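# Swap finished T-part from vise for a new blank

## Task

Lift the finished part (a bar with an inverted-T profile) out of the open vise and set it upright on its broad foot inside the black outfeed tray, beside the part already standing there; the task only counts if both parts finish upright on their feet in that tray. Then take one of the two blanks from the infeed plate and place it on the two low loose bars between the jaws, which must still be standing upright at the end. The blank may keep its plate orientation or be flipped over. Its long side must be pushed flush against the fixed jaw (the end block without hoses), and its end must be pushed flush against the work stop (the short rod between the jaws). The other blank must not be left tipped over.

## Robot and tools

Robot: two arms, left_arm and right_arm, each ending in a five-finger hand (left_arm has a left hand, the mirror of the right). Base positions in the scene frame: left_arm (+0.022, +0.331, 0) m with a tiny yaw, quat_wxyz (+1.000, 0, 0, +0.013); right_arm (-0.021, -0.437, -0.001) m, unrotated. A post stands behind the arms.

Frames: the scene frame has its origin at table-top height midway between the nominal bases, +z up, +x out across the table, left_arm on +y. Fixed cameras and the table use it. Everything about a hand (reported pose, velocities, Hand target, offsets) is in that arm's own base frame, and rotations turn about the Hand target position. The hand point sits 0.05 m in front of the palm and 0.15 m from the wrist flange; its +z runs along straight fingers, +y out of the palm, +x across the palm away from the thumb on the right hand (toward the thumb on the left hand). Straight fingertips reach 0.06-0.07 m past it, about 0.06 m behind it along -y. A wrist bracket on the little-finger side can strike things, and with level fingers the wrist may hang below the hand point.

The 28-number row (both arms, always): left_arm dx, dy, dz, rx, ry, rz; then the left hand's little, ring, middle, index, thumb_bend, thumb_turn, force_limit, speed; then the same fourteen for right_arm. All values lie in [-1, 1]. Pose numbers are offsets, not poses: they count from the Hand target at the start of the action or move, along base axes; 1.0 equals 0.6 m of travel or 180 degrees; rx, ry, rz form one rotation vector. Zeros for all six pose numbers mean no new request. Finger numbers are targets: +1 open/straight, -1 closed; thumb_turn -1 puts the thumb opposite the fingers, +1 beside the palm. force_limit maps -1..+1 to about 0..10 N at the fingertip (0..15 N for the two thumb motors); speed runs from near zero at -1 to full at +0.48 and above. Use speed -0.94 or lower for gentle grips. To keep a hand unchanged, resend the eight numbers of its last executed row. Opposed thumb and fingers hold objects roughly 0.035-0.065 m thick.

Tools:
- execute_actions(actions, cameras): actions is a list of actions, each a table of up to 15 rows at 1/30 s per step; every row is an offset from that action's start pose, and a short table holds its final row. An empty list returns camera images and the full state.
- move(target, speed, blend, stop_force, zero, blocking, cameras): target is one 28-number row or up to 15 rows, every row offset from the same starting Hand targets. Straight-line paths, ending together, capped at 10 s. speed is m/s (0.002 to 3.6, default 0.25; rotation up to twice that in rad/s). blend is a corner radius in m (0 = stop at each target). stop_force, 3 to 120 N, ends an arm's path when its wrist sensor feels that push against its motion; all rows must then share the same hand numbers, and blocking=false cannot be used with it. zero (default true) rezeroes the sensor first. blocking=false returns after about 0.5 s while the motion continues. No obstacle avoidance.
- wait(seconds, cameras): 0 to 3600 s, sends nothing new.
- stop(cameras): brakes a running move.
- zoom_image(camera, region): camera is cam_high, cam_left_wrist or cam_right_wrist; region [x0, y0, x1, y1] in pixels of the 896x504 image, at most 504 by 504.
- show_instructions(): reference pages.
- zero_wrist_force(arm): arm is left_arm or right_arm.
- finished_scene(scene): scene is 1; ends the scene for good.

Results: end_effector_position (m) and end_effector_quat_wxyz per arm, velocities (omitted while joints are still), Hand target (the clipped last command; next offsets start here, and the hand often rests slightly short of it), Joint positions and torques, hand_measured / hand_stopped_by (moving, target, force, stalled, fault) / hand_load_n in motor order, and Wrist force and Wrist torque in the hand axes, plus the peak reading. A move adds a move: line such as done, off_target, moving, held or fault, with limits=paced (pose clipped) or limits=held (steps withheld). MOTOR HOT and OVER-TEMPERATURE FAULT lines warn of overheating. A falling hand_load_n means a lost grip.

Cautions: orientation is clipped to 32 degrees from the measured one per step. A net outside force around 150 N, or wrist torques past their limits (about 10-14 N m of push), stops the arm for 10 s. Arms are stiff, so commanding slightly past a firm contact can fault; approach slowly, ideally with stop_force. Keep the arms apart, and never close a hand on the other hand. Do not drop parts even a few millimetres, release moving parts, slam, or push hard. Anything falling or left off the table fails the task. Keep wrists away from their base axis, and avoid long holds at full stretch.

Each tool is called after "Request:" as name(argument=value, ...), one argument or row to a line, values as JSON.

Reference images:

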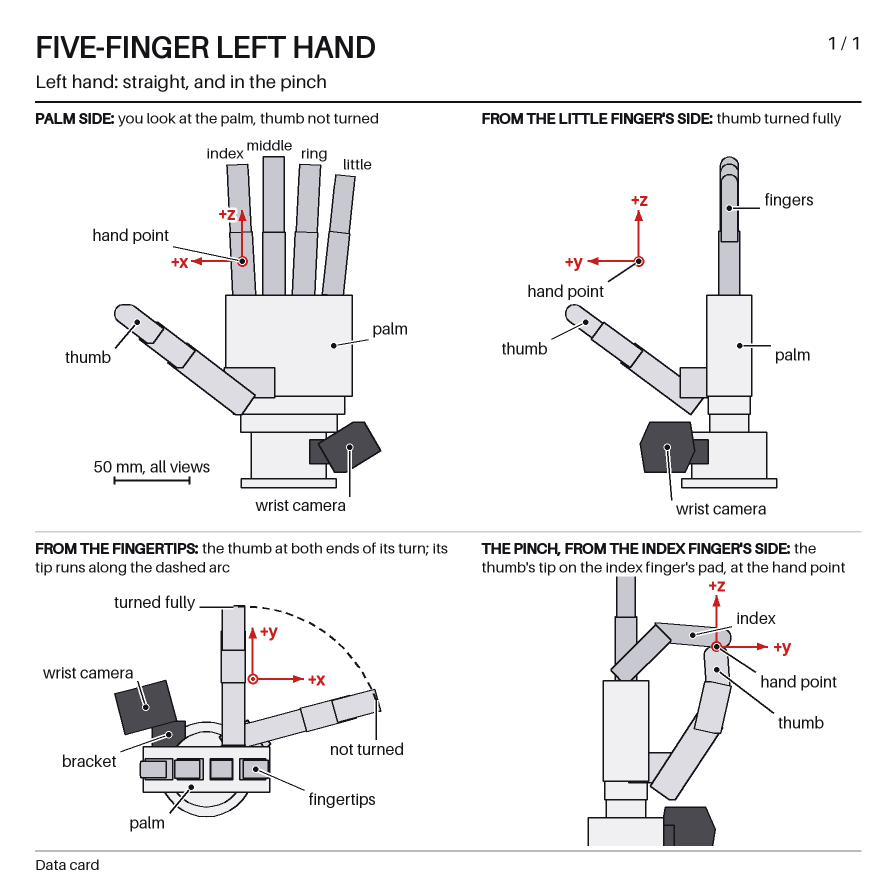

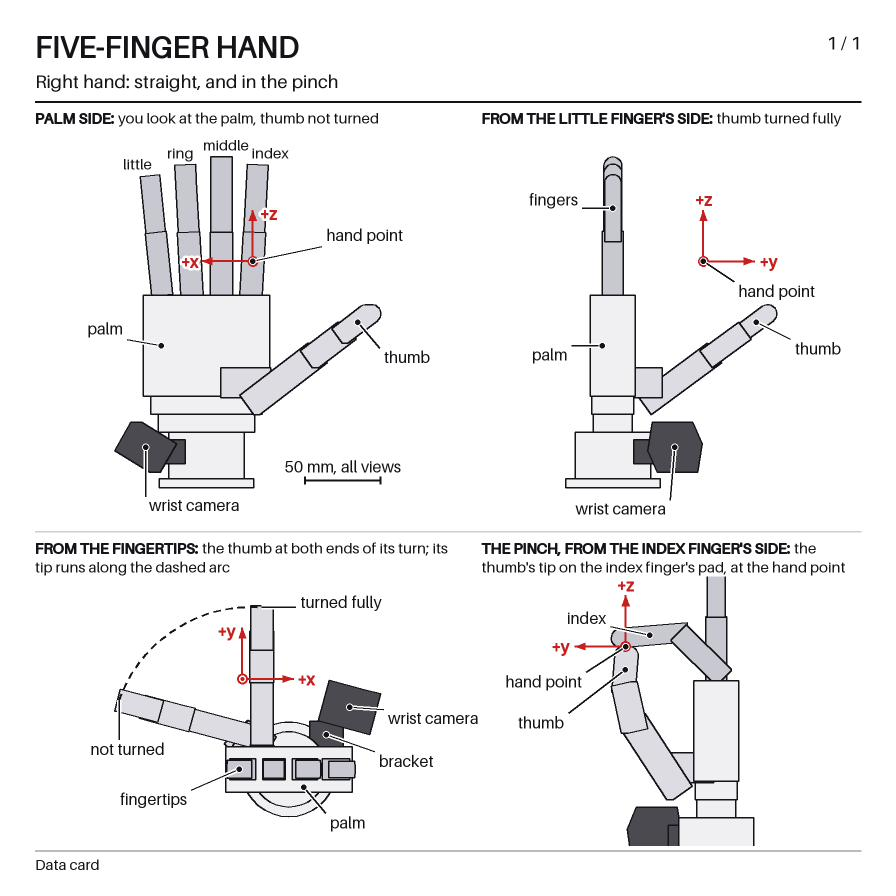

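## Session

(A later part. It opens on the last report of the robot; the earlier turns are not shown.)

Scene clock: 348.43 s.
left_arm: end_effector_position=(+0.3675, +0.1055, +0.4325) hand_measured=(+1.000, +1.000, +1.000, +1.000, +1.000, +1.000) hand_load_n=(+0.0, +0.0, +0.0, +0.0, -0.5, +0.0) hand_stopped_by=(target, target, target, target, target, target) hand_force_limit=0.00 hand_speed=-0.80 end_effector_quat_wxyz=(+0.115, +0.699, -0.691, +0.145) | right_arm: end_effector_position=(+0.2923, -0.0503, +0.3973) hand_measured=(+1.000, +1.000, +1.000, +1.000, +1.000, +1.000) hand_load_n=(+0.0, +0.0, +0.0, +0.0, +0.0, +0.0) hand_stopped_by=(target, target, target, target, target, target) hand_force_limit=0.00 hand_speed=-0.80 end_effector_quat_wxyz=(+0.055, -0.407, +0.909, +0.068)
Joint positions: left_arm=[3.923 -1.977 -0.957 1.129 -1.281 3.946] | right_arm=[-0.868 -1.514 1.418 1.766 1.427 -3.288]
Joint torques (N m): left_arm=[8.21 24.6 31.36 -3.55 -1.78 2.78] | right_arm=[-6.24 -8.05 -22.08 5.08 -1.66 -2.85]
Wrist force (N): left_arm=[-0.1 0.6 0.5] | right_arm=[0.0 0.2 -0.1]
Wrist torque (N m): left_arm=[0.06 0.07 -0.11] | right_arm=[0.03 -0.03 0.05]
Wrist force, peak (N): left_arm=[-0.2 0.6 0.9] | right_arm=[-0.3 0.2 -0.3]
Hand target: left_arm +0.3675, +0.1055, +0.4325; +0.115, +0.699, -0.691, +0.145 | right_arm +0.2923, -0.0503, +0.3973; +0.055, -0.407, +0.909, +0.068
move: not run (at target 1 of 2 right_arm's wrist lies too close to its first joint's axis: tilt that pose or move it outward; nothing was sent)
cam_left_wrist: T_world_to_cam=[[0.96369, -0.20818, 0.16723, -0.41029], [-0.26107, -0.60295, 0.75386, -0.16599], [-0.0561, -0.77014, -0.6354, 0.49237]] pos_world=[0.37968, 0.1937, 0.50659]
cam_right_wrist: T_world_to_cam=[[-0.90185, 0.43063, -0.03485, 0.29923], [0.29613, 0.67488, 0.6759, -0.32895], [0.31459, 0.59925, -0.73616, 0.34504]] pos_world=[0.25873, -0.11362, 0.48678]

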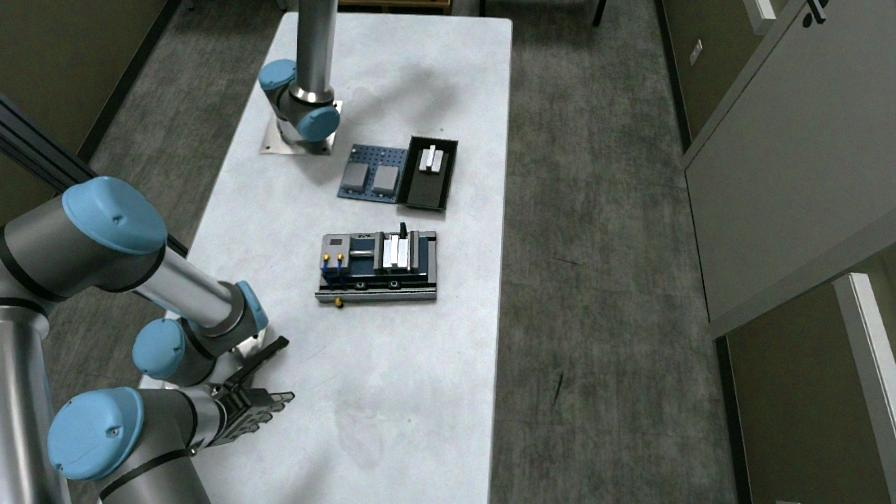

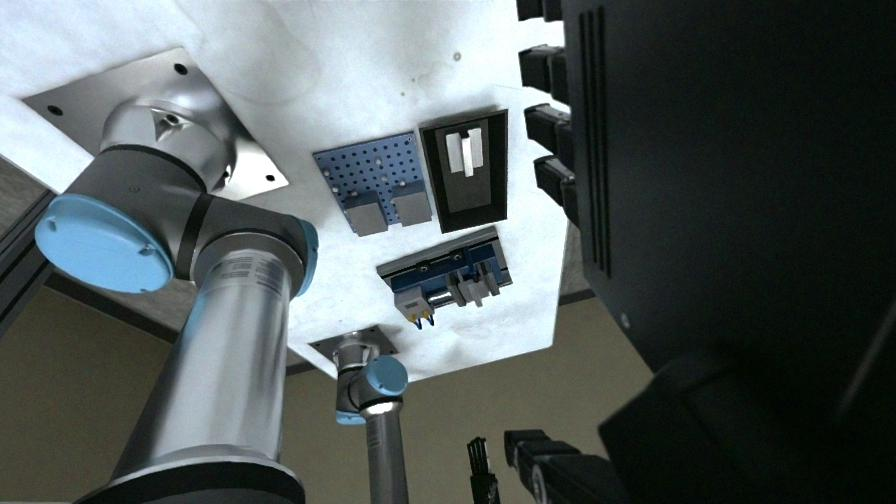

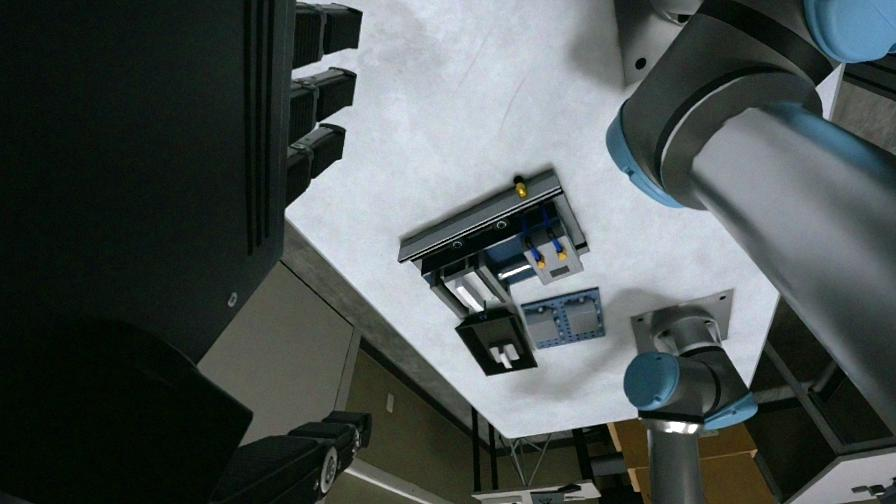

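Request:
move(
  target=[
    [0,0,0,0,0,0,1,1,1,1,1,1,0,-0.8,0.0,0.4755,-0.095,0,0,0,1,1,1,1,1,1,0,-0.8],
    [0,0,0,0,0,0,1,1,1,1,1,1,0,-0.8,0.0628,0.4755,-0.295,-0.1563,-0.3334,0.2095,1,1,1,1,1,1,0,-0.8],
  ],
  blend=[0.03,0],
  cameras=["all"],
)

Request:
zoom_image(
  camera="cam_right_wrist",
  region=[300, 100, 700, 500],
)

Scene clock: 362.93 s.
left_arm: end_effector_position=(+0.3675, +0.1055, +0.4325) hand_measured=(+1.000, +1.000, +1.000, +1.000, +1.000, +1.000) hand_load_n=(+0.0, +0.0, +0.0, +0.0, +0.0, +0.0) hand_stopped_by=(target, target, target, target, target, target) hand_force_limit=0.00 hand_speed=-0.80 end_effector_quat_wxyz=(+0.115, +0.699, -0.691, +0.145) | right_arm: end_effector_position=(+0.3300, +0.2350, +0.2203) hand_measured=(+1.000, +1.000, +1.000, +1.000, +1.000, +1.000) hand_load_n=(-0.5, +0.0, +0.0, +0.0, +0.0, +0.0) hand_stopped_by=(target, target, target, target, target, target) hand_force_limit=0.00 hand_speed=-0.80 end_effector_quat_wxyz=(-0.372, +0.643, -0.580, +0.335)
Joint positions: left_arm=[3.923 -1.977 -0.957 1.129 -1.281 3.946] | right_arm=[0.299 -1.901 2.11 0.323 1.739 -3.043]
Joint torques (N m): left_arm=[6.84 25.66 31.8 -3.55 -1.89 2.58] | right_arm=[-6.44 -15.66 -11.9 -2.67 -1.2 -2.85]
Wrist force (N): left_arm=[0.0 0.8 0.7] | right_arm=[1.4 0.4 0.8]
Wrist torque (N m): left_arm=[0.08 0.05 -0.10] | right_arm=[-0.04 -0.14 0.33]
Wrist force, peak (N): left_arm=[0.3 1.1 0.5] | right_arm=[1.5 0.6 1.1]
Hand target: left_arm +0.3675, +0.1055, +0.4325; +0.115, +0.699, -0.691, +0.145 | right_arm +0.3300, +0.2350, +0.2203; -0.372, +0.643, -0.580, +0.335
Off the commanded pose: left_arm 0.000 m, 0 deg | right_arm 0.000 m, 0 deg.
move: done
cam_left_wrist: T_world_to_cam=[[0.96369, -0.20818, 0.16723, -0.41029], [-0.26107, -0.60295, 0.75386, -0.16599], [-0.0561, -0.77014, -0.6354, 0.49237]] pos_world=[0.37968, 0.1937, 0.50659]
cam_right_wrist: T_world_to_cam=[[-0.3881, -0.32927, -0.86079, 0.3952], [-0.68431, 0.72858, 0.02983, 0.04023], [0.61733, 0.60062, -0.50809, -0.11857]] pos_world=[0.25411, 0.17204, 0.27874]

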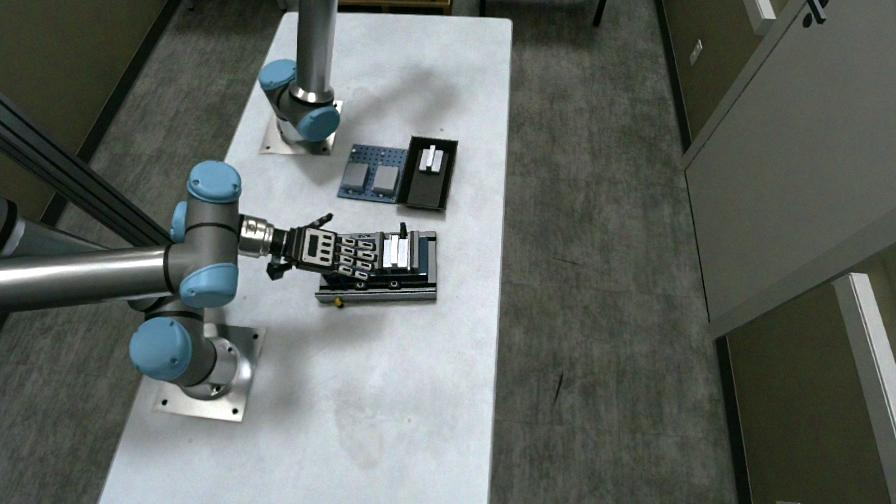

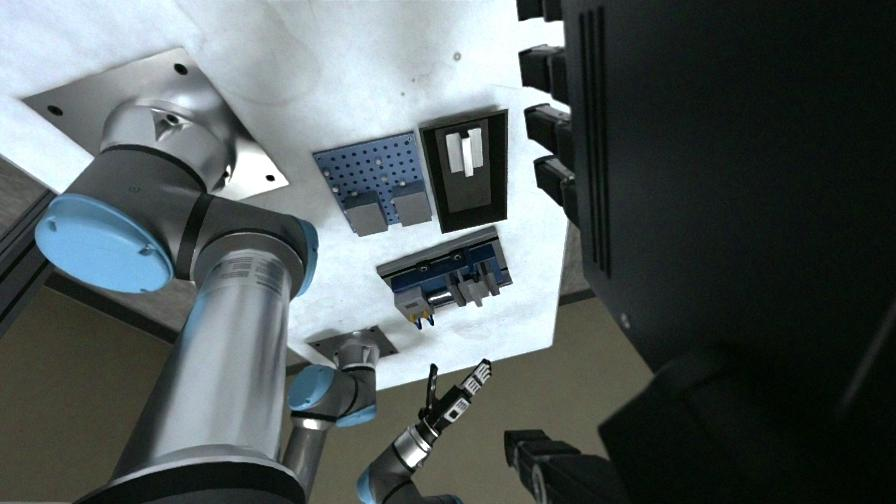

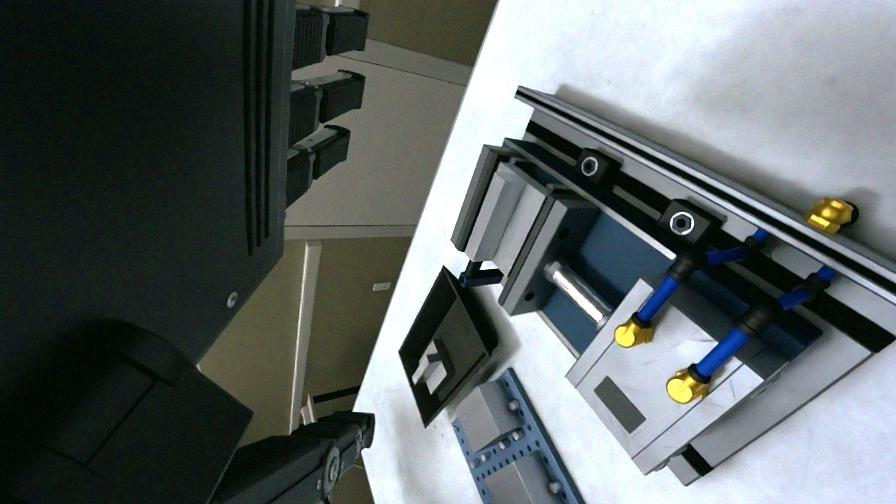

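Scaled by 1.260.

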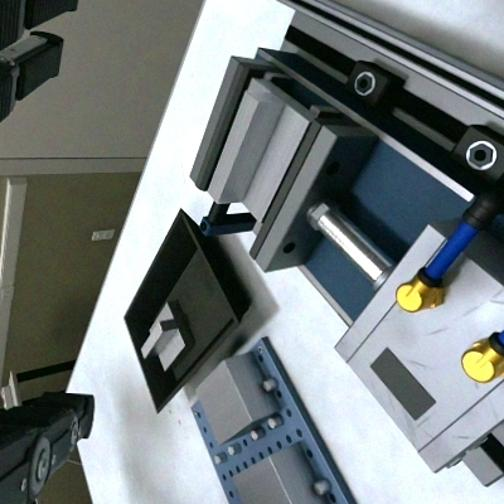

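Request:
zoom_image(
  camera="cam_right_wrist",
  region=[430, 130, 630, 330],
)

Scaled by 2.520.

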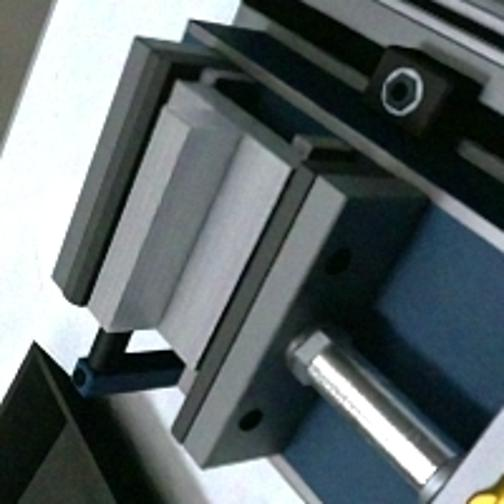

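Request:
zoom_image(
  camera="cam_right_wrist",
  region=[450, 140, 560, 250],
)

Request:
zoom_image(
  camera="cam_right_wrist",
  region=[450, 210, 560, 320],
)

Scaled by 4.582.

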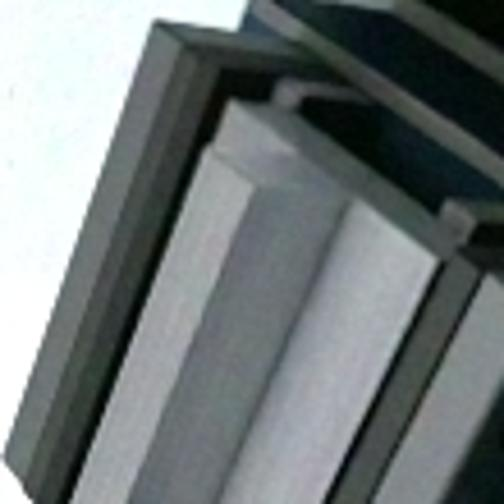

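Scaled by 4.582.

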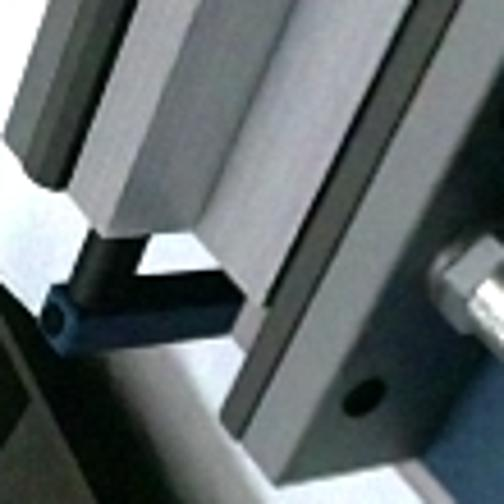

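Request:
move(
  target=[0,0,0,0,0,0,1,1,1,1,1,1,0,-0.8,0,0,0,0,0,0,0.34,0.34,0.34,0.34,0.14,-1,0,-0.3],
  cameras=["cam_right_wrist"],
)

Request:
zoom_image(
  camera="cam_right_wrist",
  region=[300, 100, 600, 400],
)

Scene clock: 408.83 s.
left_arm: end_effector_position=(+0.3675, +0.1055, +0.4325) hand_measured=(+1.000, +1.000, +1.000, +1.000, +1.000, +1.000) hand_load_n=(+0.0, +0.0, +0.0, +0.0, +0.0, +0.0) hand_stopped_by=(target, target, target, target, target, target) hand_force_limit=0.00 hand_speed=-0.80 end_effector_quat_wxyz=(+0.115, +0.699, -0.691, +0.145) | right_arm: end_effector_position=(+0.3300, +0.2350, +0.2203) hand_measured=(+0.340, +0.340, +0.340, +0.340, +0.140, -1.000) hand_load_n=(+0.0, +0.0, +0.0, +0.0, +0.0, +0.0) hand_stopped_by=(target, target, target, target, target, target) hand_force_limit=0.00 hand_speed=-0.30 end_effector_quat_wxyz=(-0.372, +0.643, -0.580, +0.335)
Joint positions: left_arm=[3.923 -1.977 -0.957 1.129 -1.281 3.946] | right_arm=[0.299 -1.901 2.11 0.322 1.739 -3.043]
Joint torques (N m): left_arm=[6.34 24.45 31.7 -3.76 -1.91 2.51] | right_arm=[-5.98 -15.65 -14.56 -1.23 -0.93 -2.82]
Wrist force (N): left_arm=[-0.1 0.6 0.3] | right_arm=[1.4 0.1 0.5]
Wrist torque (N m): left_arm=[0.07 0.06 -0.10] | right_arm=[-0.08 -0.13 0.32]
Wrist force, peak (N): left_arm=[-0.2 0.9 0.8] | right_arm=[1.4 0.8 0.9]
Hand target: left_arm +0.3675, +0.1055, +0.4325; +0.115, +0.699, -0.691, +0.145 | right_arm +0.3300, +0.2350, +0.2203; -0.372, +0.643, -0.580, +0.335
Off the commanded pose: left_arm 0.000 m, 0 deg | right_arm 0.000 m, 0 deg.
move: done
cam_right_wrist: T_world_to_cam=[[-0.38792, -0.32931, -0.86085, 0.3951], [-0.68442, 0.72848, 0.02974, 0.0403], [0.61733, 0.60072, -0.50798, -0.11867]] pos_world=[0.25411, 0.17204, 0.27864]

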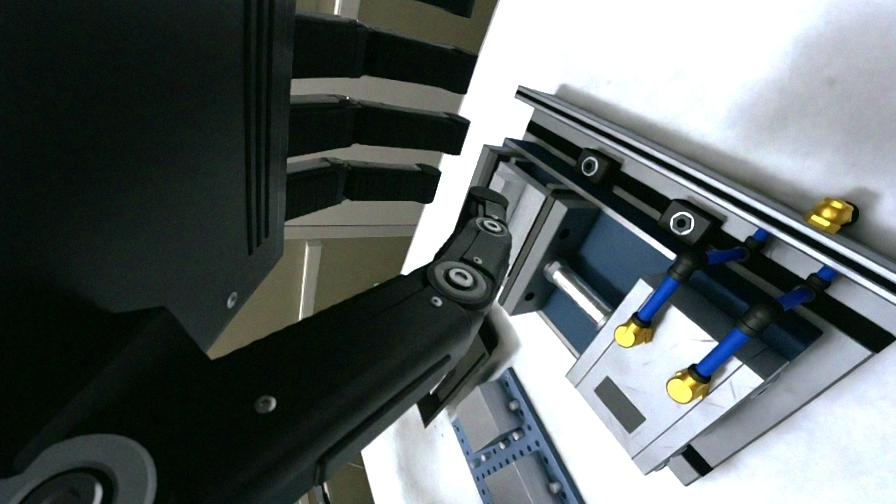

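Scaled by 1.680.

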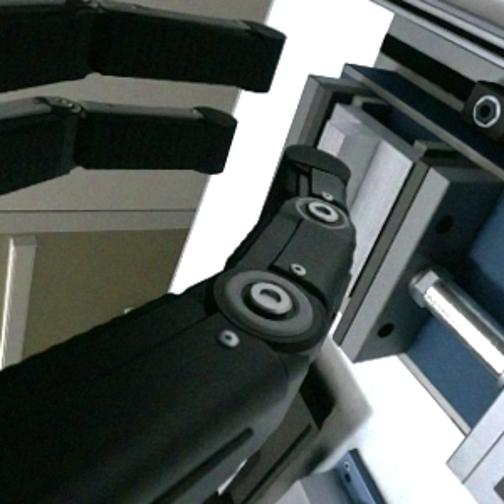

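Request:
move(
  target=[0,0,0,0,0,0,1,1,1,1,1,1,0,-0.8,0.1423,0.1508,-0.0505,0.0087,-0.0829,0.0028,-0.04,-0.04,-0.04,-0.04,0.16,-1,0,-0.3],
  speed=0.15,
  cameras=["all"],
)

Request:
zoom_image(
  camera="cam_right_wrist",
  region=[380, 120, 640, 380],
)

Scene clock: 454.60 s.
left_arm: end_effector_position=(+0.3675, +0.1055, +0.4325) hand_measured=(+1.000, +1.000, +1.000, +1.000, +1.000, +1.000) hand_load_n=(+0.0, +0.0, +0.0, +0.0, +0.0, +0.0) hand_stopped_by=(target, target, target, target, target, target) hand_force_limit=0.00 hand_speed=-0.80 end_effector_quat_wxyz=(+0.115, +0.699, -0.691, +0.145) | right_arm: end_effector_position=(+0.4154, +0.3255, +0.1900) hand_measured=(-0.040, -0.040, -0.040, -0.040, +0.160, -1.000) hand_load_n=(+0.0, +0.0, +0.0, +0.0, +0.0, +0.0) hand_stopped_by=(target, target, target, target, target, target) hand_force_limit=0.00 hand_speed=-0.30 end_effector_quat_wxyz=(-0.454, +0.592, -0.528, +0.406)
Joint positions: left_arm=[3.923 -1.977 -0.957 1.129 -1.281 3.946] | right_arm=[0.533 -1.611 2.084 -0.189 1.976 -3.027]
Joint torques (N m): left_arm=[6.07 25.45 31.73 -3.7 -1.8 2.48] | right_arm=[8.06 -5.89 -23.29 -3.39 2.1 -2.94]
Wrist force (N): left_arm=[0.1 0.5 0.8] | right_arm=[2.0 0.3 1.0]
Wrist torque (N m): left_arm=[0.03 0.04 -0.09] | right_arm=[-0.11 -0.21 0.42]
Wrist force, peak (N): left_arm=[0.1 1.0 0.7] | right_arm=[2.3 0.4 1.1]
Hand target: left_arm +0.3675, +0.1055, +0.4325; +0.115, +0.699, -0.691, +0.145 | right_arm +0.4154, +0.3255, +0.1900; -0.454, +0.592, -0.528, +0.406
Off the commanded pose: left_arm 0.000 m, 0 deg | right_arm 0.000 m, 0 deg.
move: done
cam_left_wrist: T_world_to_cam=[[0.96369, -0.20818, 0.16723, -0.41029], [-0.26107, -0.60295, 0.75386, -0.16599], [-0.0561, -0.77014, -0.6354, 0.49237]] pos_world=[0.37968, 0.1937, 0.50659]
cam_right_wrist: T_world_to_cam=[[-0.14935, -0.30694, -0.93994, 0.34057], [-0.67794, 0.72377, -0.12863, 0.06263], [0.71979, 0.61801, -0.31618, -0.32568]] pos_world=[0.32774, 0.26048, 0.2252]

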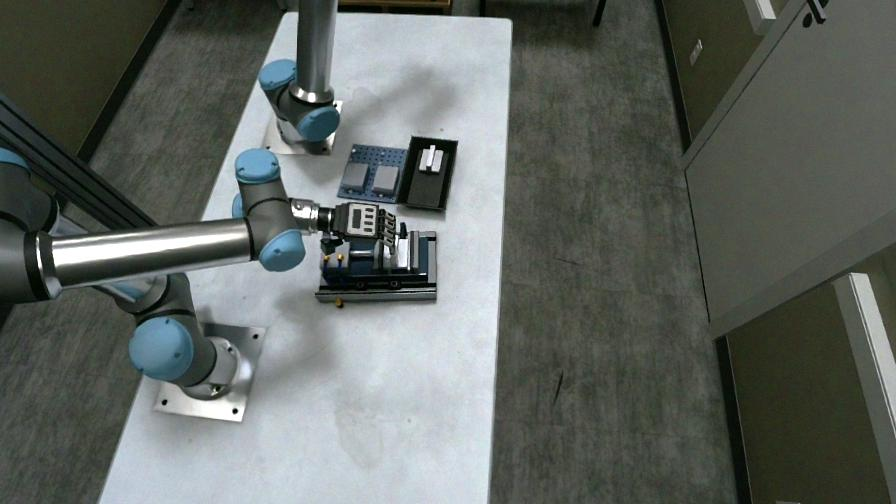

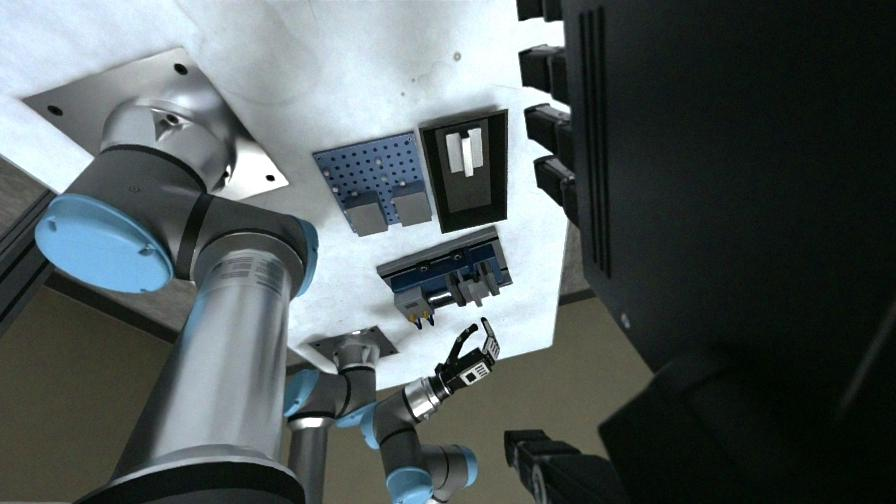

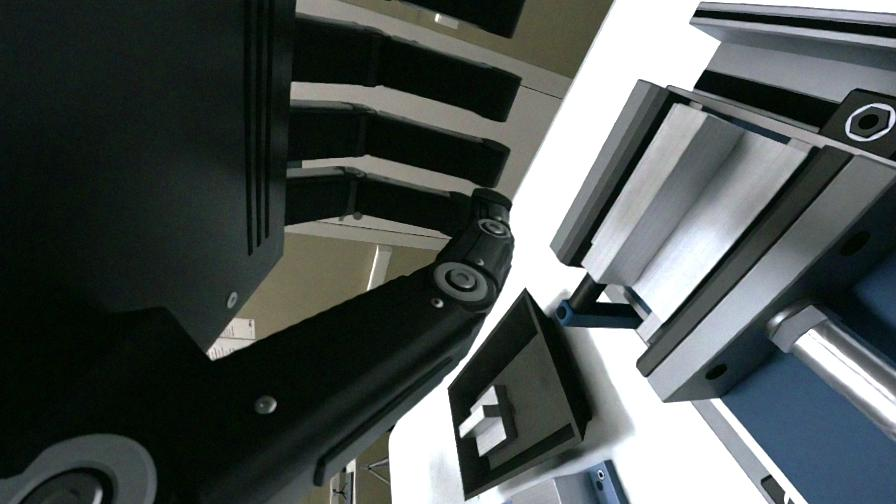

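Scaled by 1.938.

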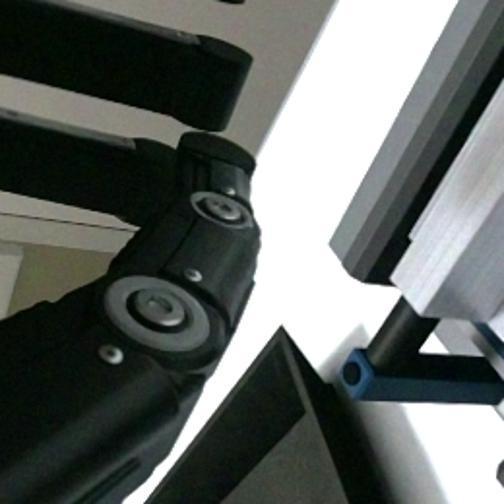

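Request:
zoom_image(
  camera="cam_right_wrist",
  region=[560, 70, 780, 290],
)

Request:
zoom_image(
  camera="cam_right_wrist",
  region=[650, 90, 730, 170],
)

Request:
zoom_image(
  camera="cam_right_wrist",
  region=[560, 210, 680, 330],
)

Scaled by 2.291.

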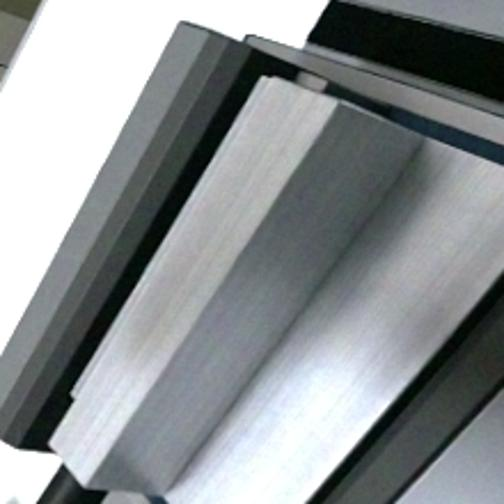

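Scaled by 6.300.

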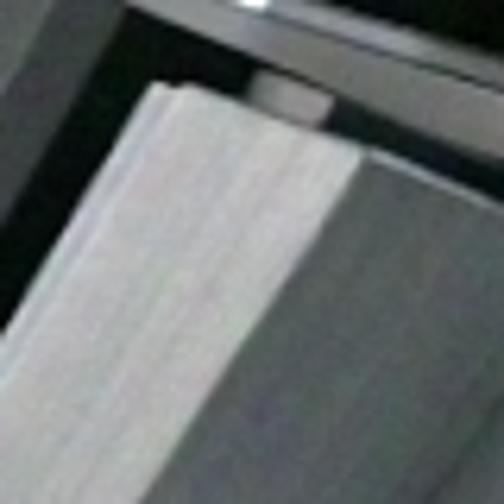

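Scaled by 4.200.

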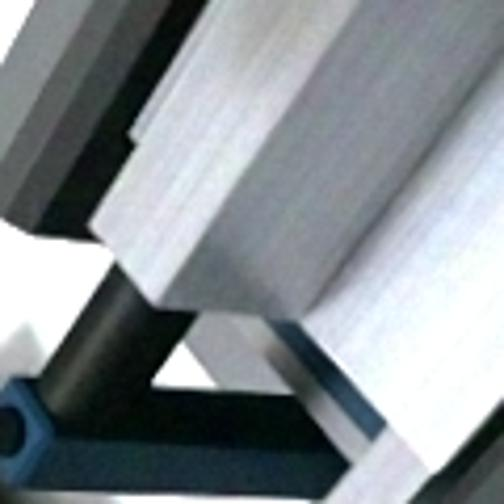

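Request:
move(
  target=[0,0,0,0,0,0,1,1,1,1,1,1,0,-0.8,0.0008,-0.0028,-0.09,0,0,0.0028,0.28,0.28,0.28,0.28,0.16,-1,0,-0.3],
  speed=0.1,
  cameras=["cam_right_wrist","cam_left_wrist"],
)

Request:
zoom_image(
  camera="cam_right_wrist",
  region=[380, 80, 700, 400],
)

Request:
zoom_image(
  camera="cam_left_wrist",
  region=[390, 220, 530, 360],
)

Scene clock: 477.63 s.
left_arm: end_effector_position=(+0.3675, +0.1055, +0.4325) hand_measured=(+1.000, +1.000, +1.000, +1.000, +1.000, +1.000) hand_load_n=(+0.0, +0.0, -0.5, +0.0, +0.0, +0.0) hand_stopped_by=(target, target, target, target, target, target) hand_force_limit=0.00 hand_speed=-0.80 end_effector_quat_wxyz=(+0.115, +0.699, -0.691, +0.145) | right_arm: end_effector_position=(+0.4159, +0.3238, +0.1361) hand_measured=(+0.280, +0.280, +0.280, +0.280, +0.160, -1.000) hand_load_n=(+0.0, +0.0, +0.0, +0.0, +0.0, +0.0) hand_stopped_by=(target, target, target, target, target, target) hand_force_limit=0.00 hand_speed=-0.30 end_effector_quat_wxyz=(-0.456, +0.594, -0.525, +0.404)
Joint positions: left_arm=[3.923 -1.977 -0.957 1.129 -1.281 3.946] | right_arm=[0.521 -1.539 2.174 -0.353 1.956 -3.034]
Joint torques (N m): left_arm=[6.17 25.22 31.07 -3.58 -1.81 2.46] | right_arm=[-6.34 -6.45 -9.45 -3.43 -1.22 -2.87]
Wrist force (N): left_arm=[-0.1 0.5 0.4] | right_arm=[2.1 0.4 1.0]
Wrist torque (N m): left_arm=[0.06 0.06 -0.10] | right_arm=[-0.11 -0.20 0.45]
Wrist force, peak (N): left_arm=[-0.1 0.8 0.9] | right_arm=[2.1 1.2 1.3]
Hand target: left_arm +0.3675, +0.1055, +0.4325; +0.115, +0.699, -0.691, +0.145 | right_arm +0.4159, +0.3238, +0.1360; -0.456, +0.594, -0.525, +0.404
Off the commanded pose: left_arm 0.000 m, 0 deg | right_arm 0.000 m, 0 deg.
move: done
cam_left_wrist: T_world_to_cam=[[0.96369, -0.20818, 0.16723, -0.41029], [-0.26107, -0.60295, 0.75386, -0.16599], [-0.0561, -0.77014, -0.6354, 0.49237]] pos_world=[0.37968, 0.1937, 0.50659]
cam_right_wrist: T_world_to_cam=[[-0.14659, -0.3083, -0.93993, 0.28877], [-0.68424, 0.71781, -0.12874, 0.06183], [0.71437, 0.62426, -0.31617, -0.34185]] pos_world=[0.32885, 0.25805, 0.1713]
Images, in order (width x height): cam_left_wrist 896x504, cam_right_wrist 896x504.

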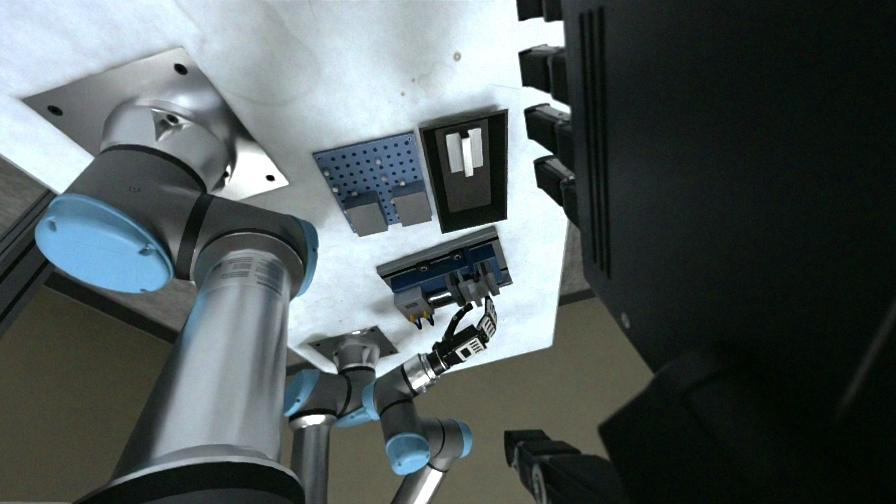

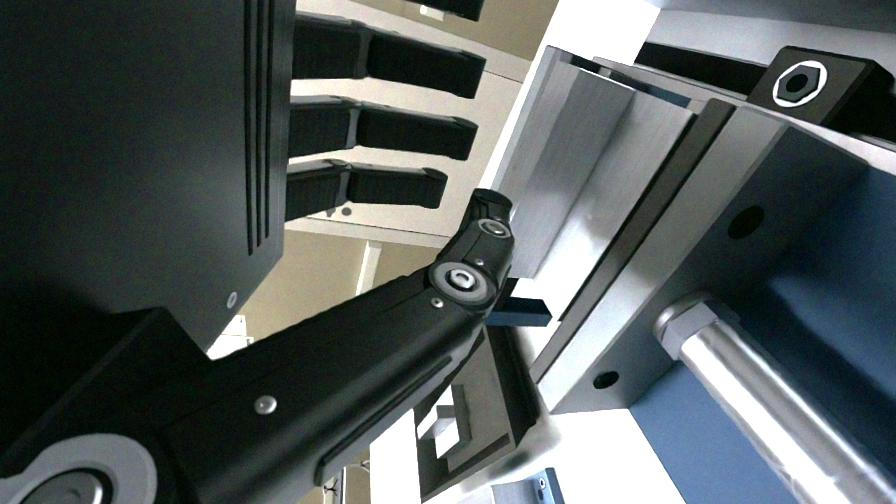

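Scaled by 1.575.

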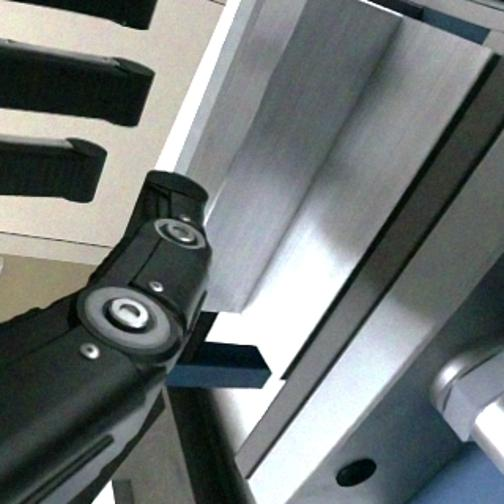

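Scaled by 3.600.

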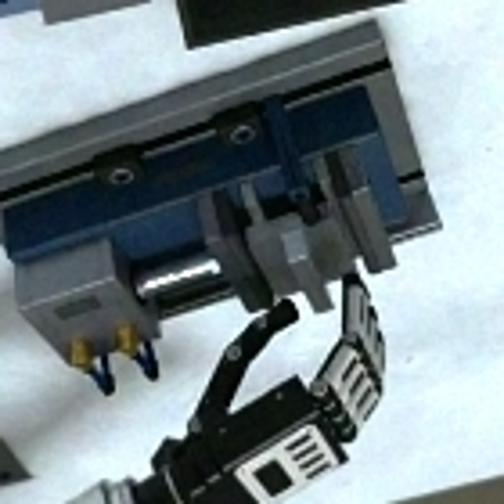

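Request:
move(
  target=[0,0,0,0,0,0,1,1,1,1,1,1,0,-0.8,0,0,-0.0383,0,0,0,0.28,0.28,0.28,0.28,0.16,-1,0,-0.3],
  speed=0.03,
  stop_force=6,
  cameras=["cam_right_wrist","cam_left_wrist"],
)

Request:
zoom_image(
  camera="cam_right_wrist",
  region=[380, 40, 640, 300],
)

Request:
zoom_image(
  camera="cam_left_wrist",
  region=[430, 250, 510, 330],
)

Scene clock: 485.13 s.
left_arm: end_effector_position=(+0.3675, +0.1055, +0.4325) hand_measured=(+1.000, +1.000, +1.000, +1.000, +1.000, +1.000) hand_load_n=(+0.0, +0.0, +0.0, +0.0, -0.5, +0.0) hand_stopped_by=(target, target, target, target, target, target) hand_force_limit=0.00 hand_speed=-0.80 end_effector_quat_wxyz=(+0.115, +0.699, -0.691, +0.145) | right_arm: end_effector_position=(+0.4159, +0.3238, +0.1130) hand_measured=(+0.280, +0.280, +0.280, +0.280, +0.160, -1.000) hand_load_n=(+0.0, -0.5, +0.0, +0.0, +0.0, +0.0) hand_stopped_by=(target, target, target, target, target, target) hand_force_limit=0.00 hand_speed=-0.30 end_effector_quat_wxyz=(-0.456, +0.594, -0.525, +0.404)
Joint positions: left_arm=[3.923 -1.977 -0.957 1.129 -1.281 3.946] | right_arm=[0.521 -1.497 2.205 -0.425 1.956 -3.034]
Joint torques (N m): left_arm=[4.93 24.58 31.59 -3.68 -1.8 2.28] | right_arm=[-2.57 -7.13 -7.71 -3.4 -0.34 -0.19]
Wrist force (N): left_arm=[0.0 0.5 0.8] | right_arm=[2.1 0.4 0.9]
Wrist torque (N m): left_arm=[0.04 0.06 -0.10] | right_arm=[-0.11 -0.19 0.44]
Wrist force, peak (N): left_arm=[-0.2 0.9 0.9] | right_arm=[2.2 0.6 1.2]
Hand target: left_arm +0.3675, +0.1055, +0.4325; +0.115, +0.699, -0.691, +0.145 | right_arm +0.4159, +0.3238, +0.1130; -0.456, +0.594, -0.525, +0.404
Off the commanded pose: left_arm 0.000 m, 0 deg | right_arm 0.000 m, 0 deg.
move: done
cam_left_wrist: T_world_to_cam=[[0.96369, -0.20818, 0.16723, -0.41029], [-0.26107, -0.60295, 0.75386, -0.16599], [-0.0561, -0.77014, -0.6354, 0.49237]] pos_world=[0.37968, 0.1937, 0.50659]
cam_right_wrist: T_world_to_cam=[[-0.14652, -0.30825, -0.93996, 0.26703], [-0.68423, 0.71781, -0.12874, 0.05886], [0.7144, 0.62428, -0.31609, -0.34918]] pos_world=[0.32885, 0.25805, 0.1482]
Images, in order (width x height): cam_left_wrist 896x504, cam_right_wrist 896x504.

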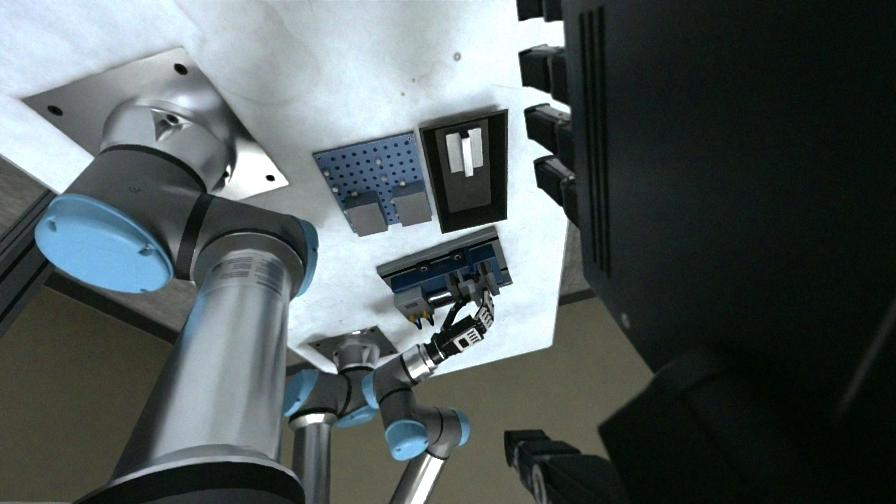

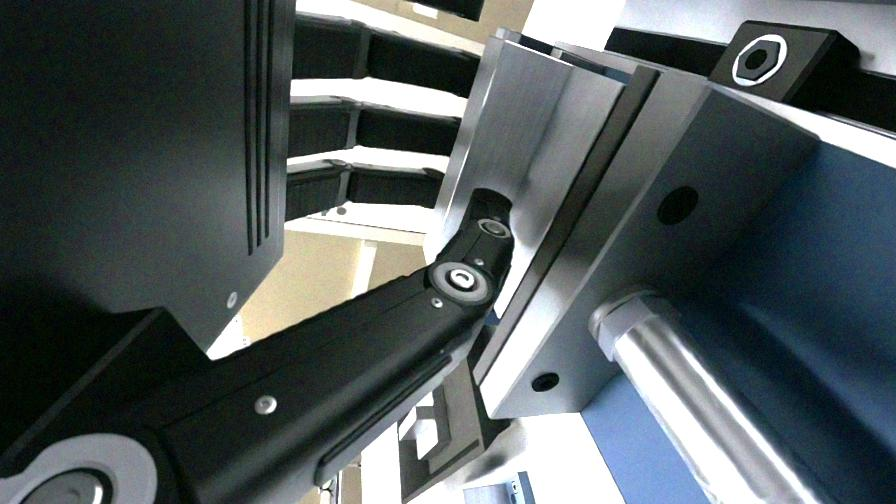

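Scaled by 1.938.

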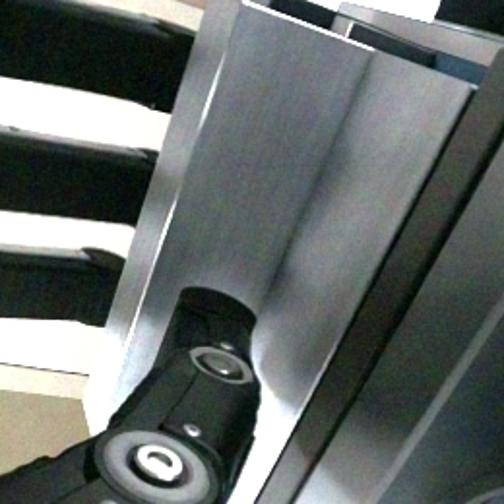

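Scaled by 6.300.

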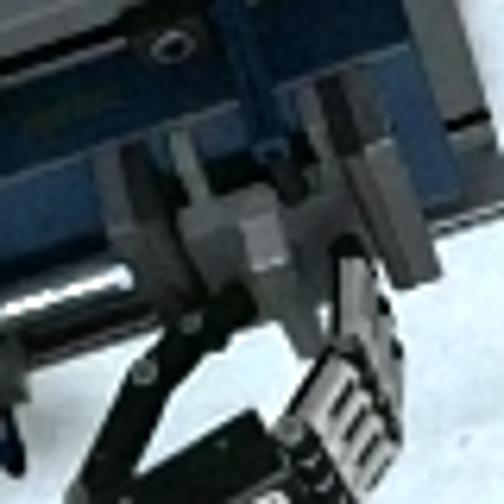

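Request:
move(
  target=[0,0,0,0,0,0,1,1,1,1,1,1,0,-0.8,0.0066,0.0008,-0.0033,0,0,0,0.28,0.28,0.28,0.28,0.16,-1,0,-0.3],
  speed=0.01,
  stop_force=4,
  cameras=["cam_right_wrist","cam_left_wrist"],
)

Request:
zoom_image(
  camera="cam_right_wrist",
  region=[400, 140, 560, 300],
)

Request:
zoom_image(
  camera="cam_left_wrist",
  region=[440, 260, 500, 320],
)

Scene clock: 499.40 s.
left_arm: end_effector_position=(+0.3675, +0.1055, +0.4325) hand_measured=(+1.000, +1.000, +1.000, +1.000, +1.000, +1.000) hand_load_n=(+0.0, +0.0, +0.0, +0.0, +0.0, +0.0) hand_stopped_by=(target, target, target, target, target, target) hand_force_limit=0.00 hand_speed=-0.80 end_effector_quat_wxyz=(+0.115, +0.699, -0.691, +0.145) | right_arm: end_effector_position=(+0.4198, +0.3243, +0.1110) hand_measured=(+0.280, +0.280, +0.280, +0.280, +0.160, -1.000) hand_load_n=(+0.0, +0.0, +0.0, +0.0, +0.0, +0.0) hand_stopped_by=(target, target, target, target, target, target) hand_force_limit=0.00 hand_speed=-0.30 end_effector_quat_wxyz=(-0.456, +0.594, -0.525, +0.404)
Joint positions: left_arm=[3.923 -1.977 -0.957 1.129 -1.281 3.946] | right_arm=[0.516 -1.487 2.2 -0.432 1.951 -3.035]
Joint torques (N m): left_arm=[4.07 24.79 31.78 -3.65 -1.8 2.3] | right_arm=[-6.61 -7.46 -21.51 -3.51 -1.2 -2.92]
Wrist force (N): left_arm=[-0.1 0.7 0.7] | right_arm=[2.1 0.6 1.2]
Wrist torque (N m): left_arm=[0.05 0.06 -0.11] | right_arm=[-0.10 -0.19 0.44]
Wrist force, peak (N): left_arm=[-0.1 1.0 0.8] | right_arm=[2.3 0.5 1.2]
Hand target: left_arm +0.3675, +0.1055, +0.4325; +0.115, +0.699, -0.691, +0.145 | right_arm +0.4198, +0.3243, +0.1110; -0.456, +0.594, -0.525, +0.404
Off the commanded pose: left_arm 0.000 m, 0 deg | right_arm 0.000 m, 0 deg.
move: done
cam_left_wrist: T_world_to_cam=[[0.96369, -0.20818, 0.16723, -0.41029], [-0.26107, -0.60295, 0.75386, -0.16599], [-0.0561, -0.77014, -0.6354, 0.49237]] pos_world=[0.37968, 0.1937, 0.50659]
cam_right_wrist: T_world_to_cam=[[-0.14652, -0.30825, -0.93996, 0.26589], [-0.68423, 0.71781, -0.12874, 0.06098], [0.7144, 0.62428, -0.31609, -0.35298]] pos_world=[0.33285, 0.25855, 0.1462]
Images, in order (width x height): cam_left_wrist 896x504, cam_right_wrist 896x504.

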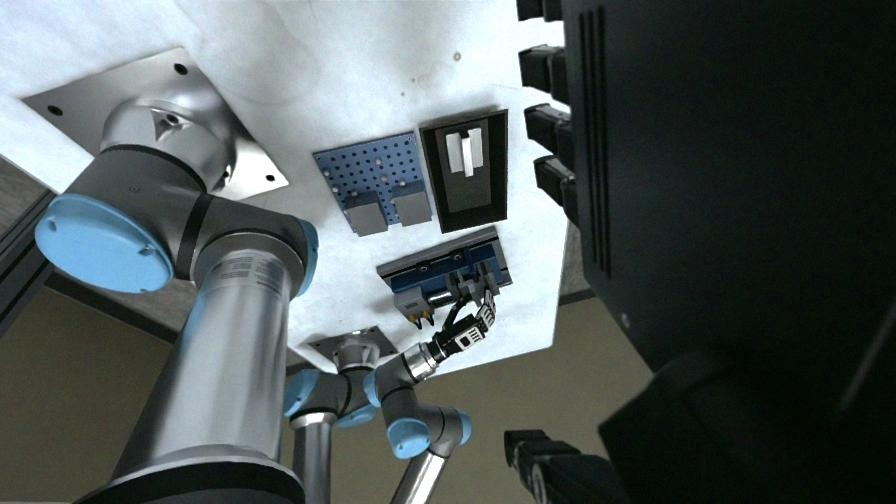

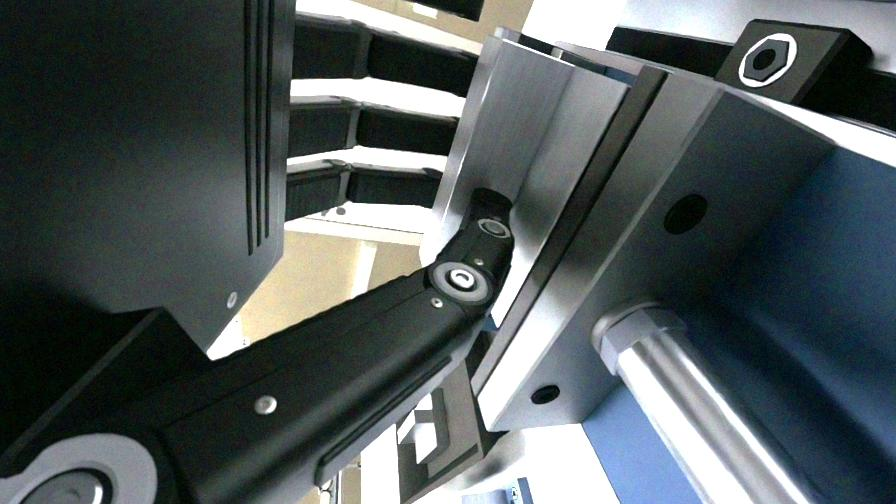

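Scaled by 3.150.

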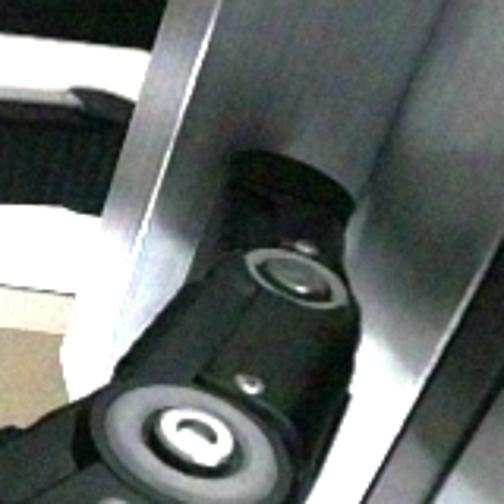

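Scaled by 8.400.

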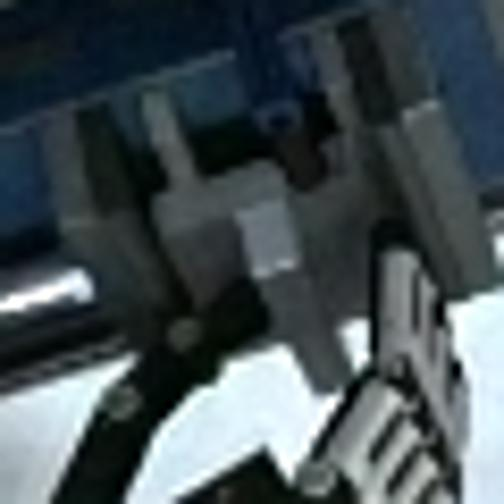

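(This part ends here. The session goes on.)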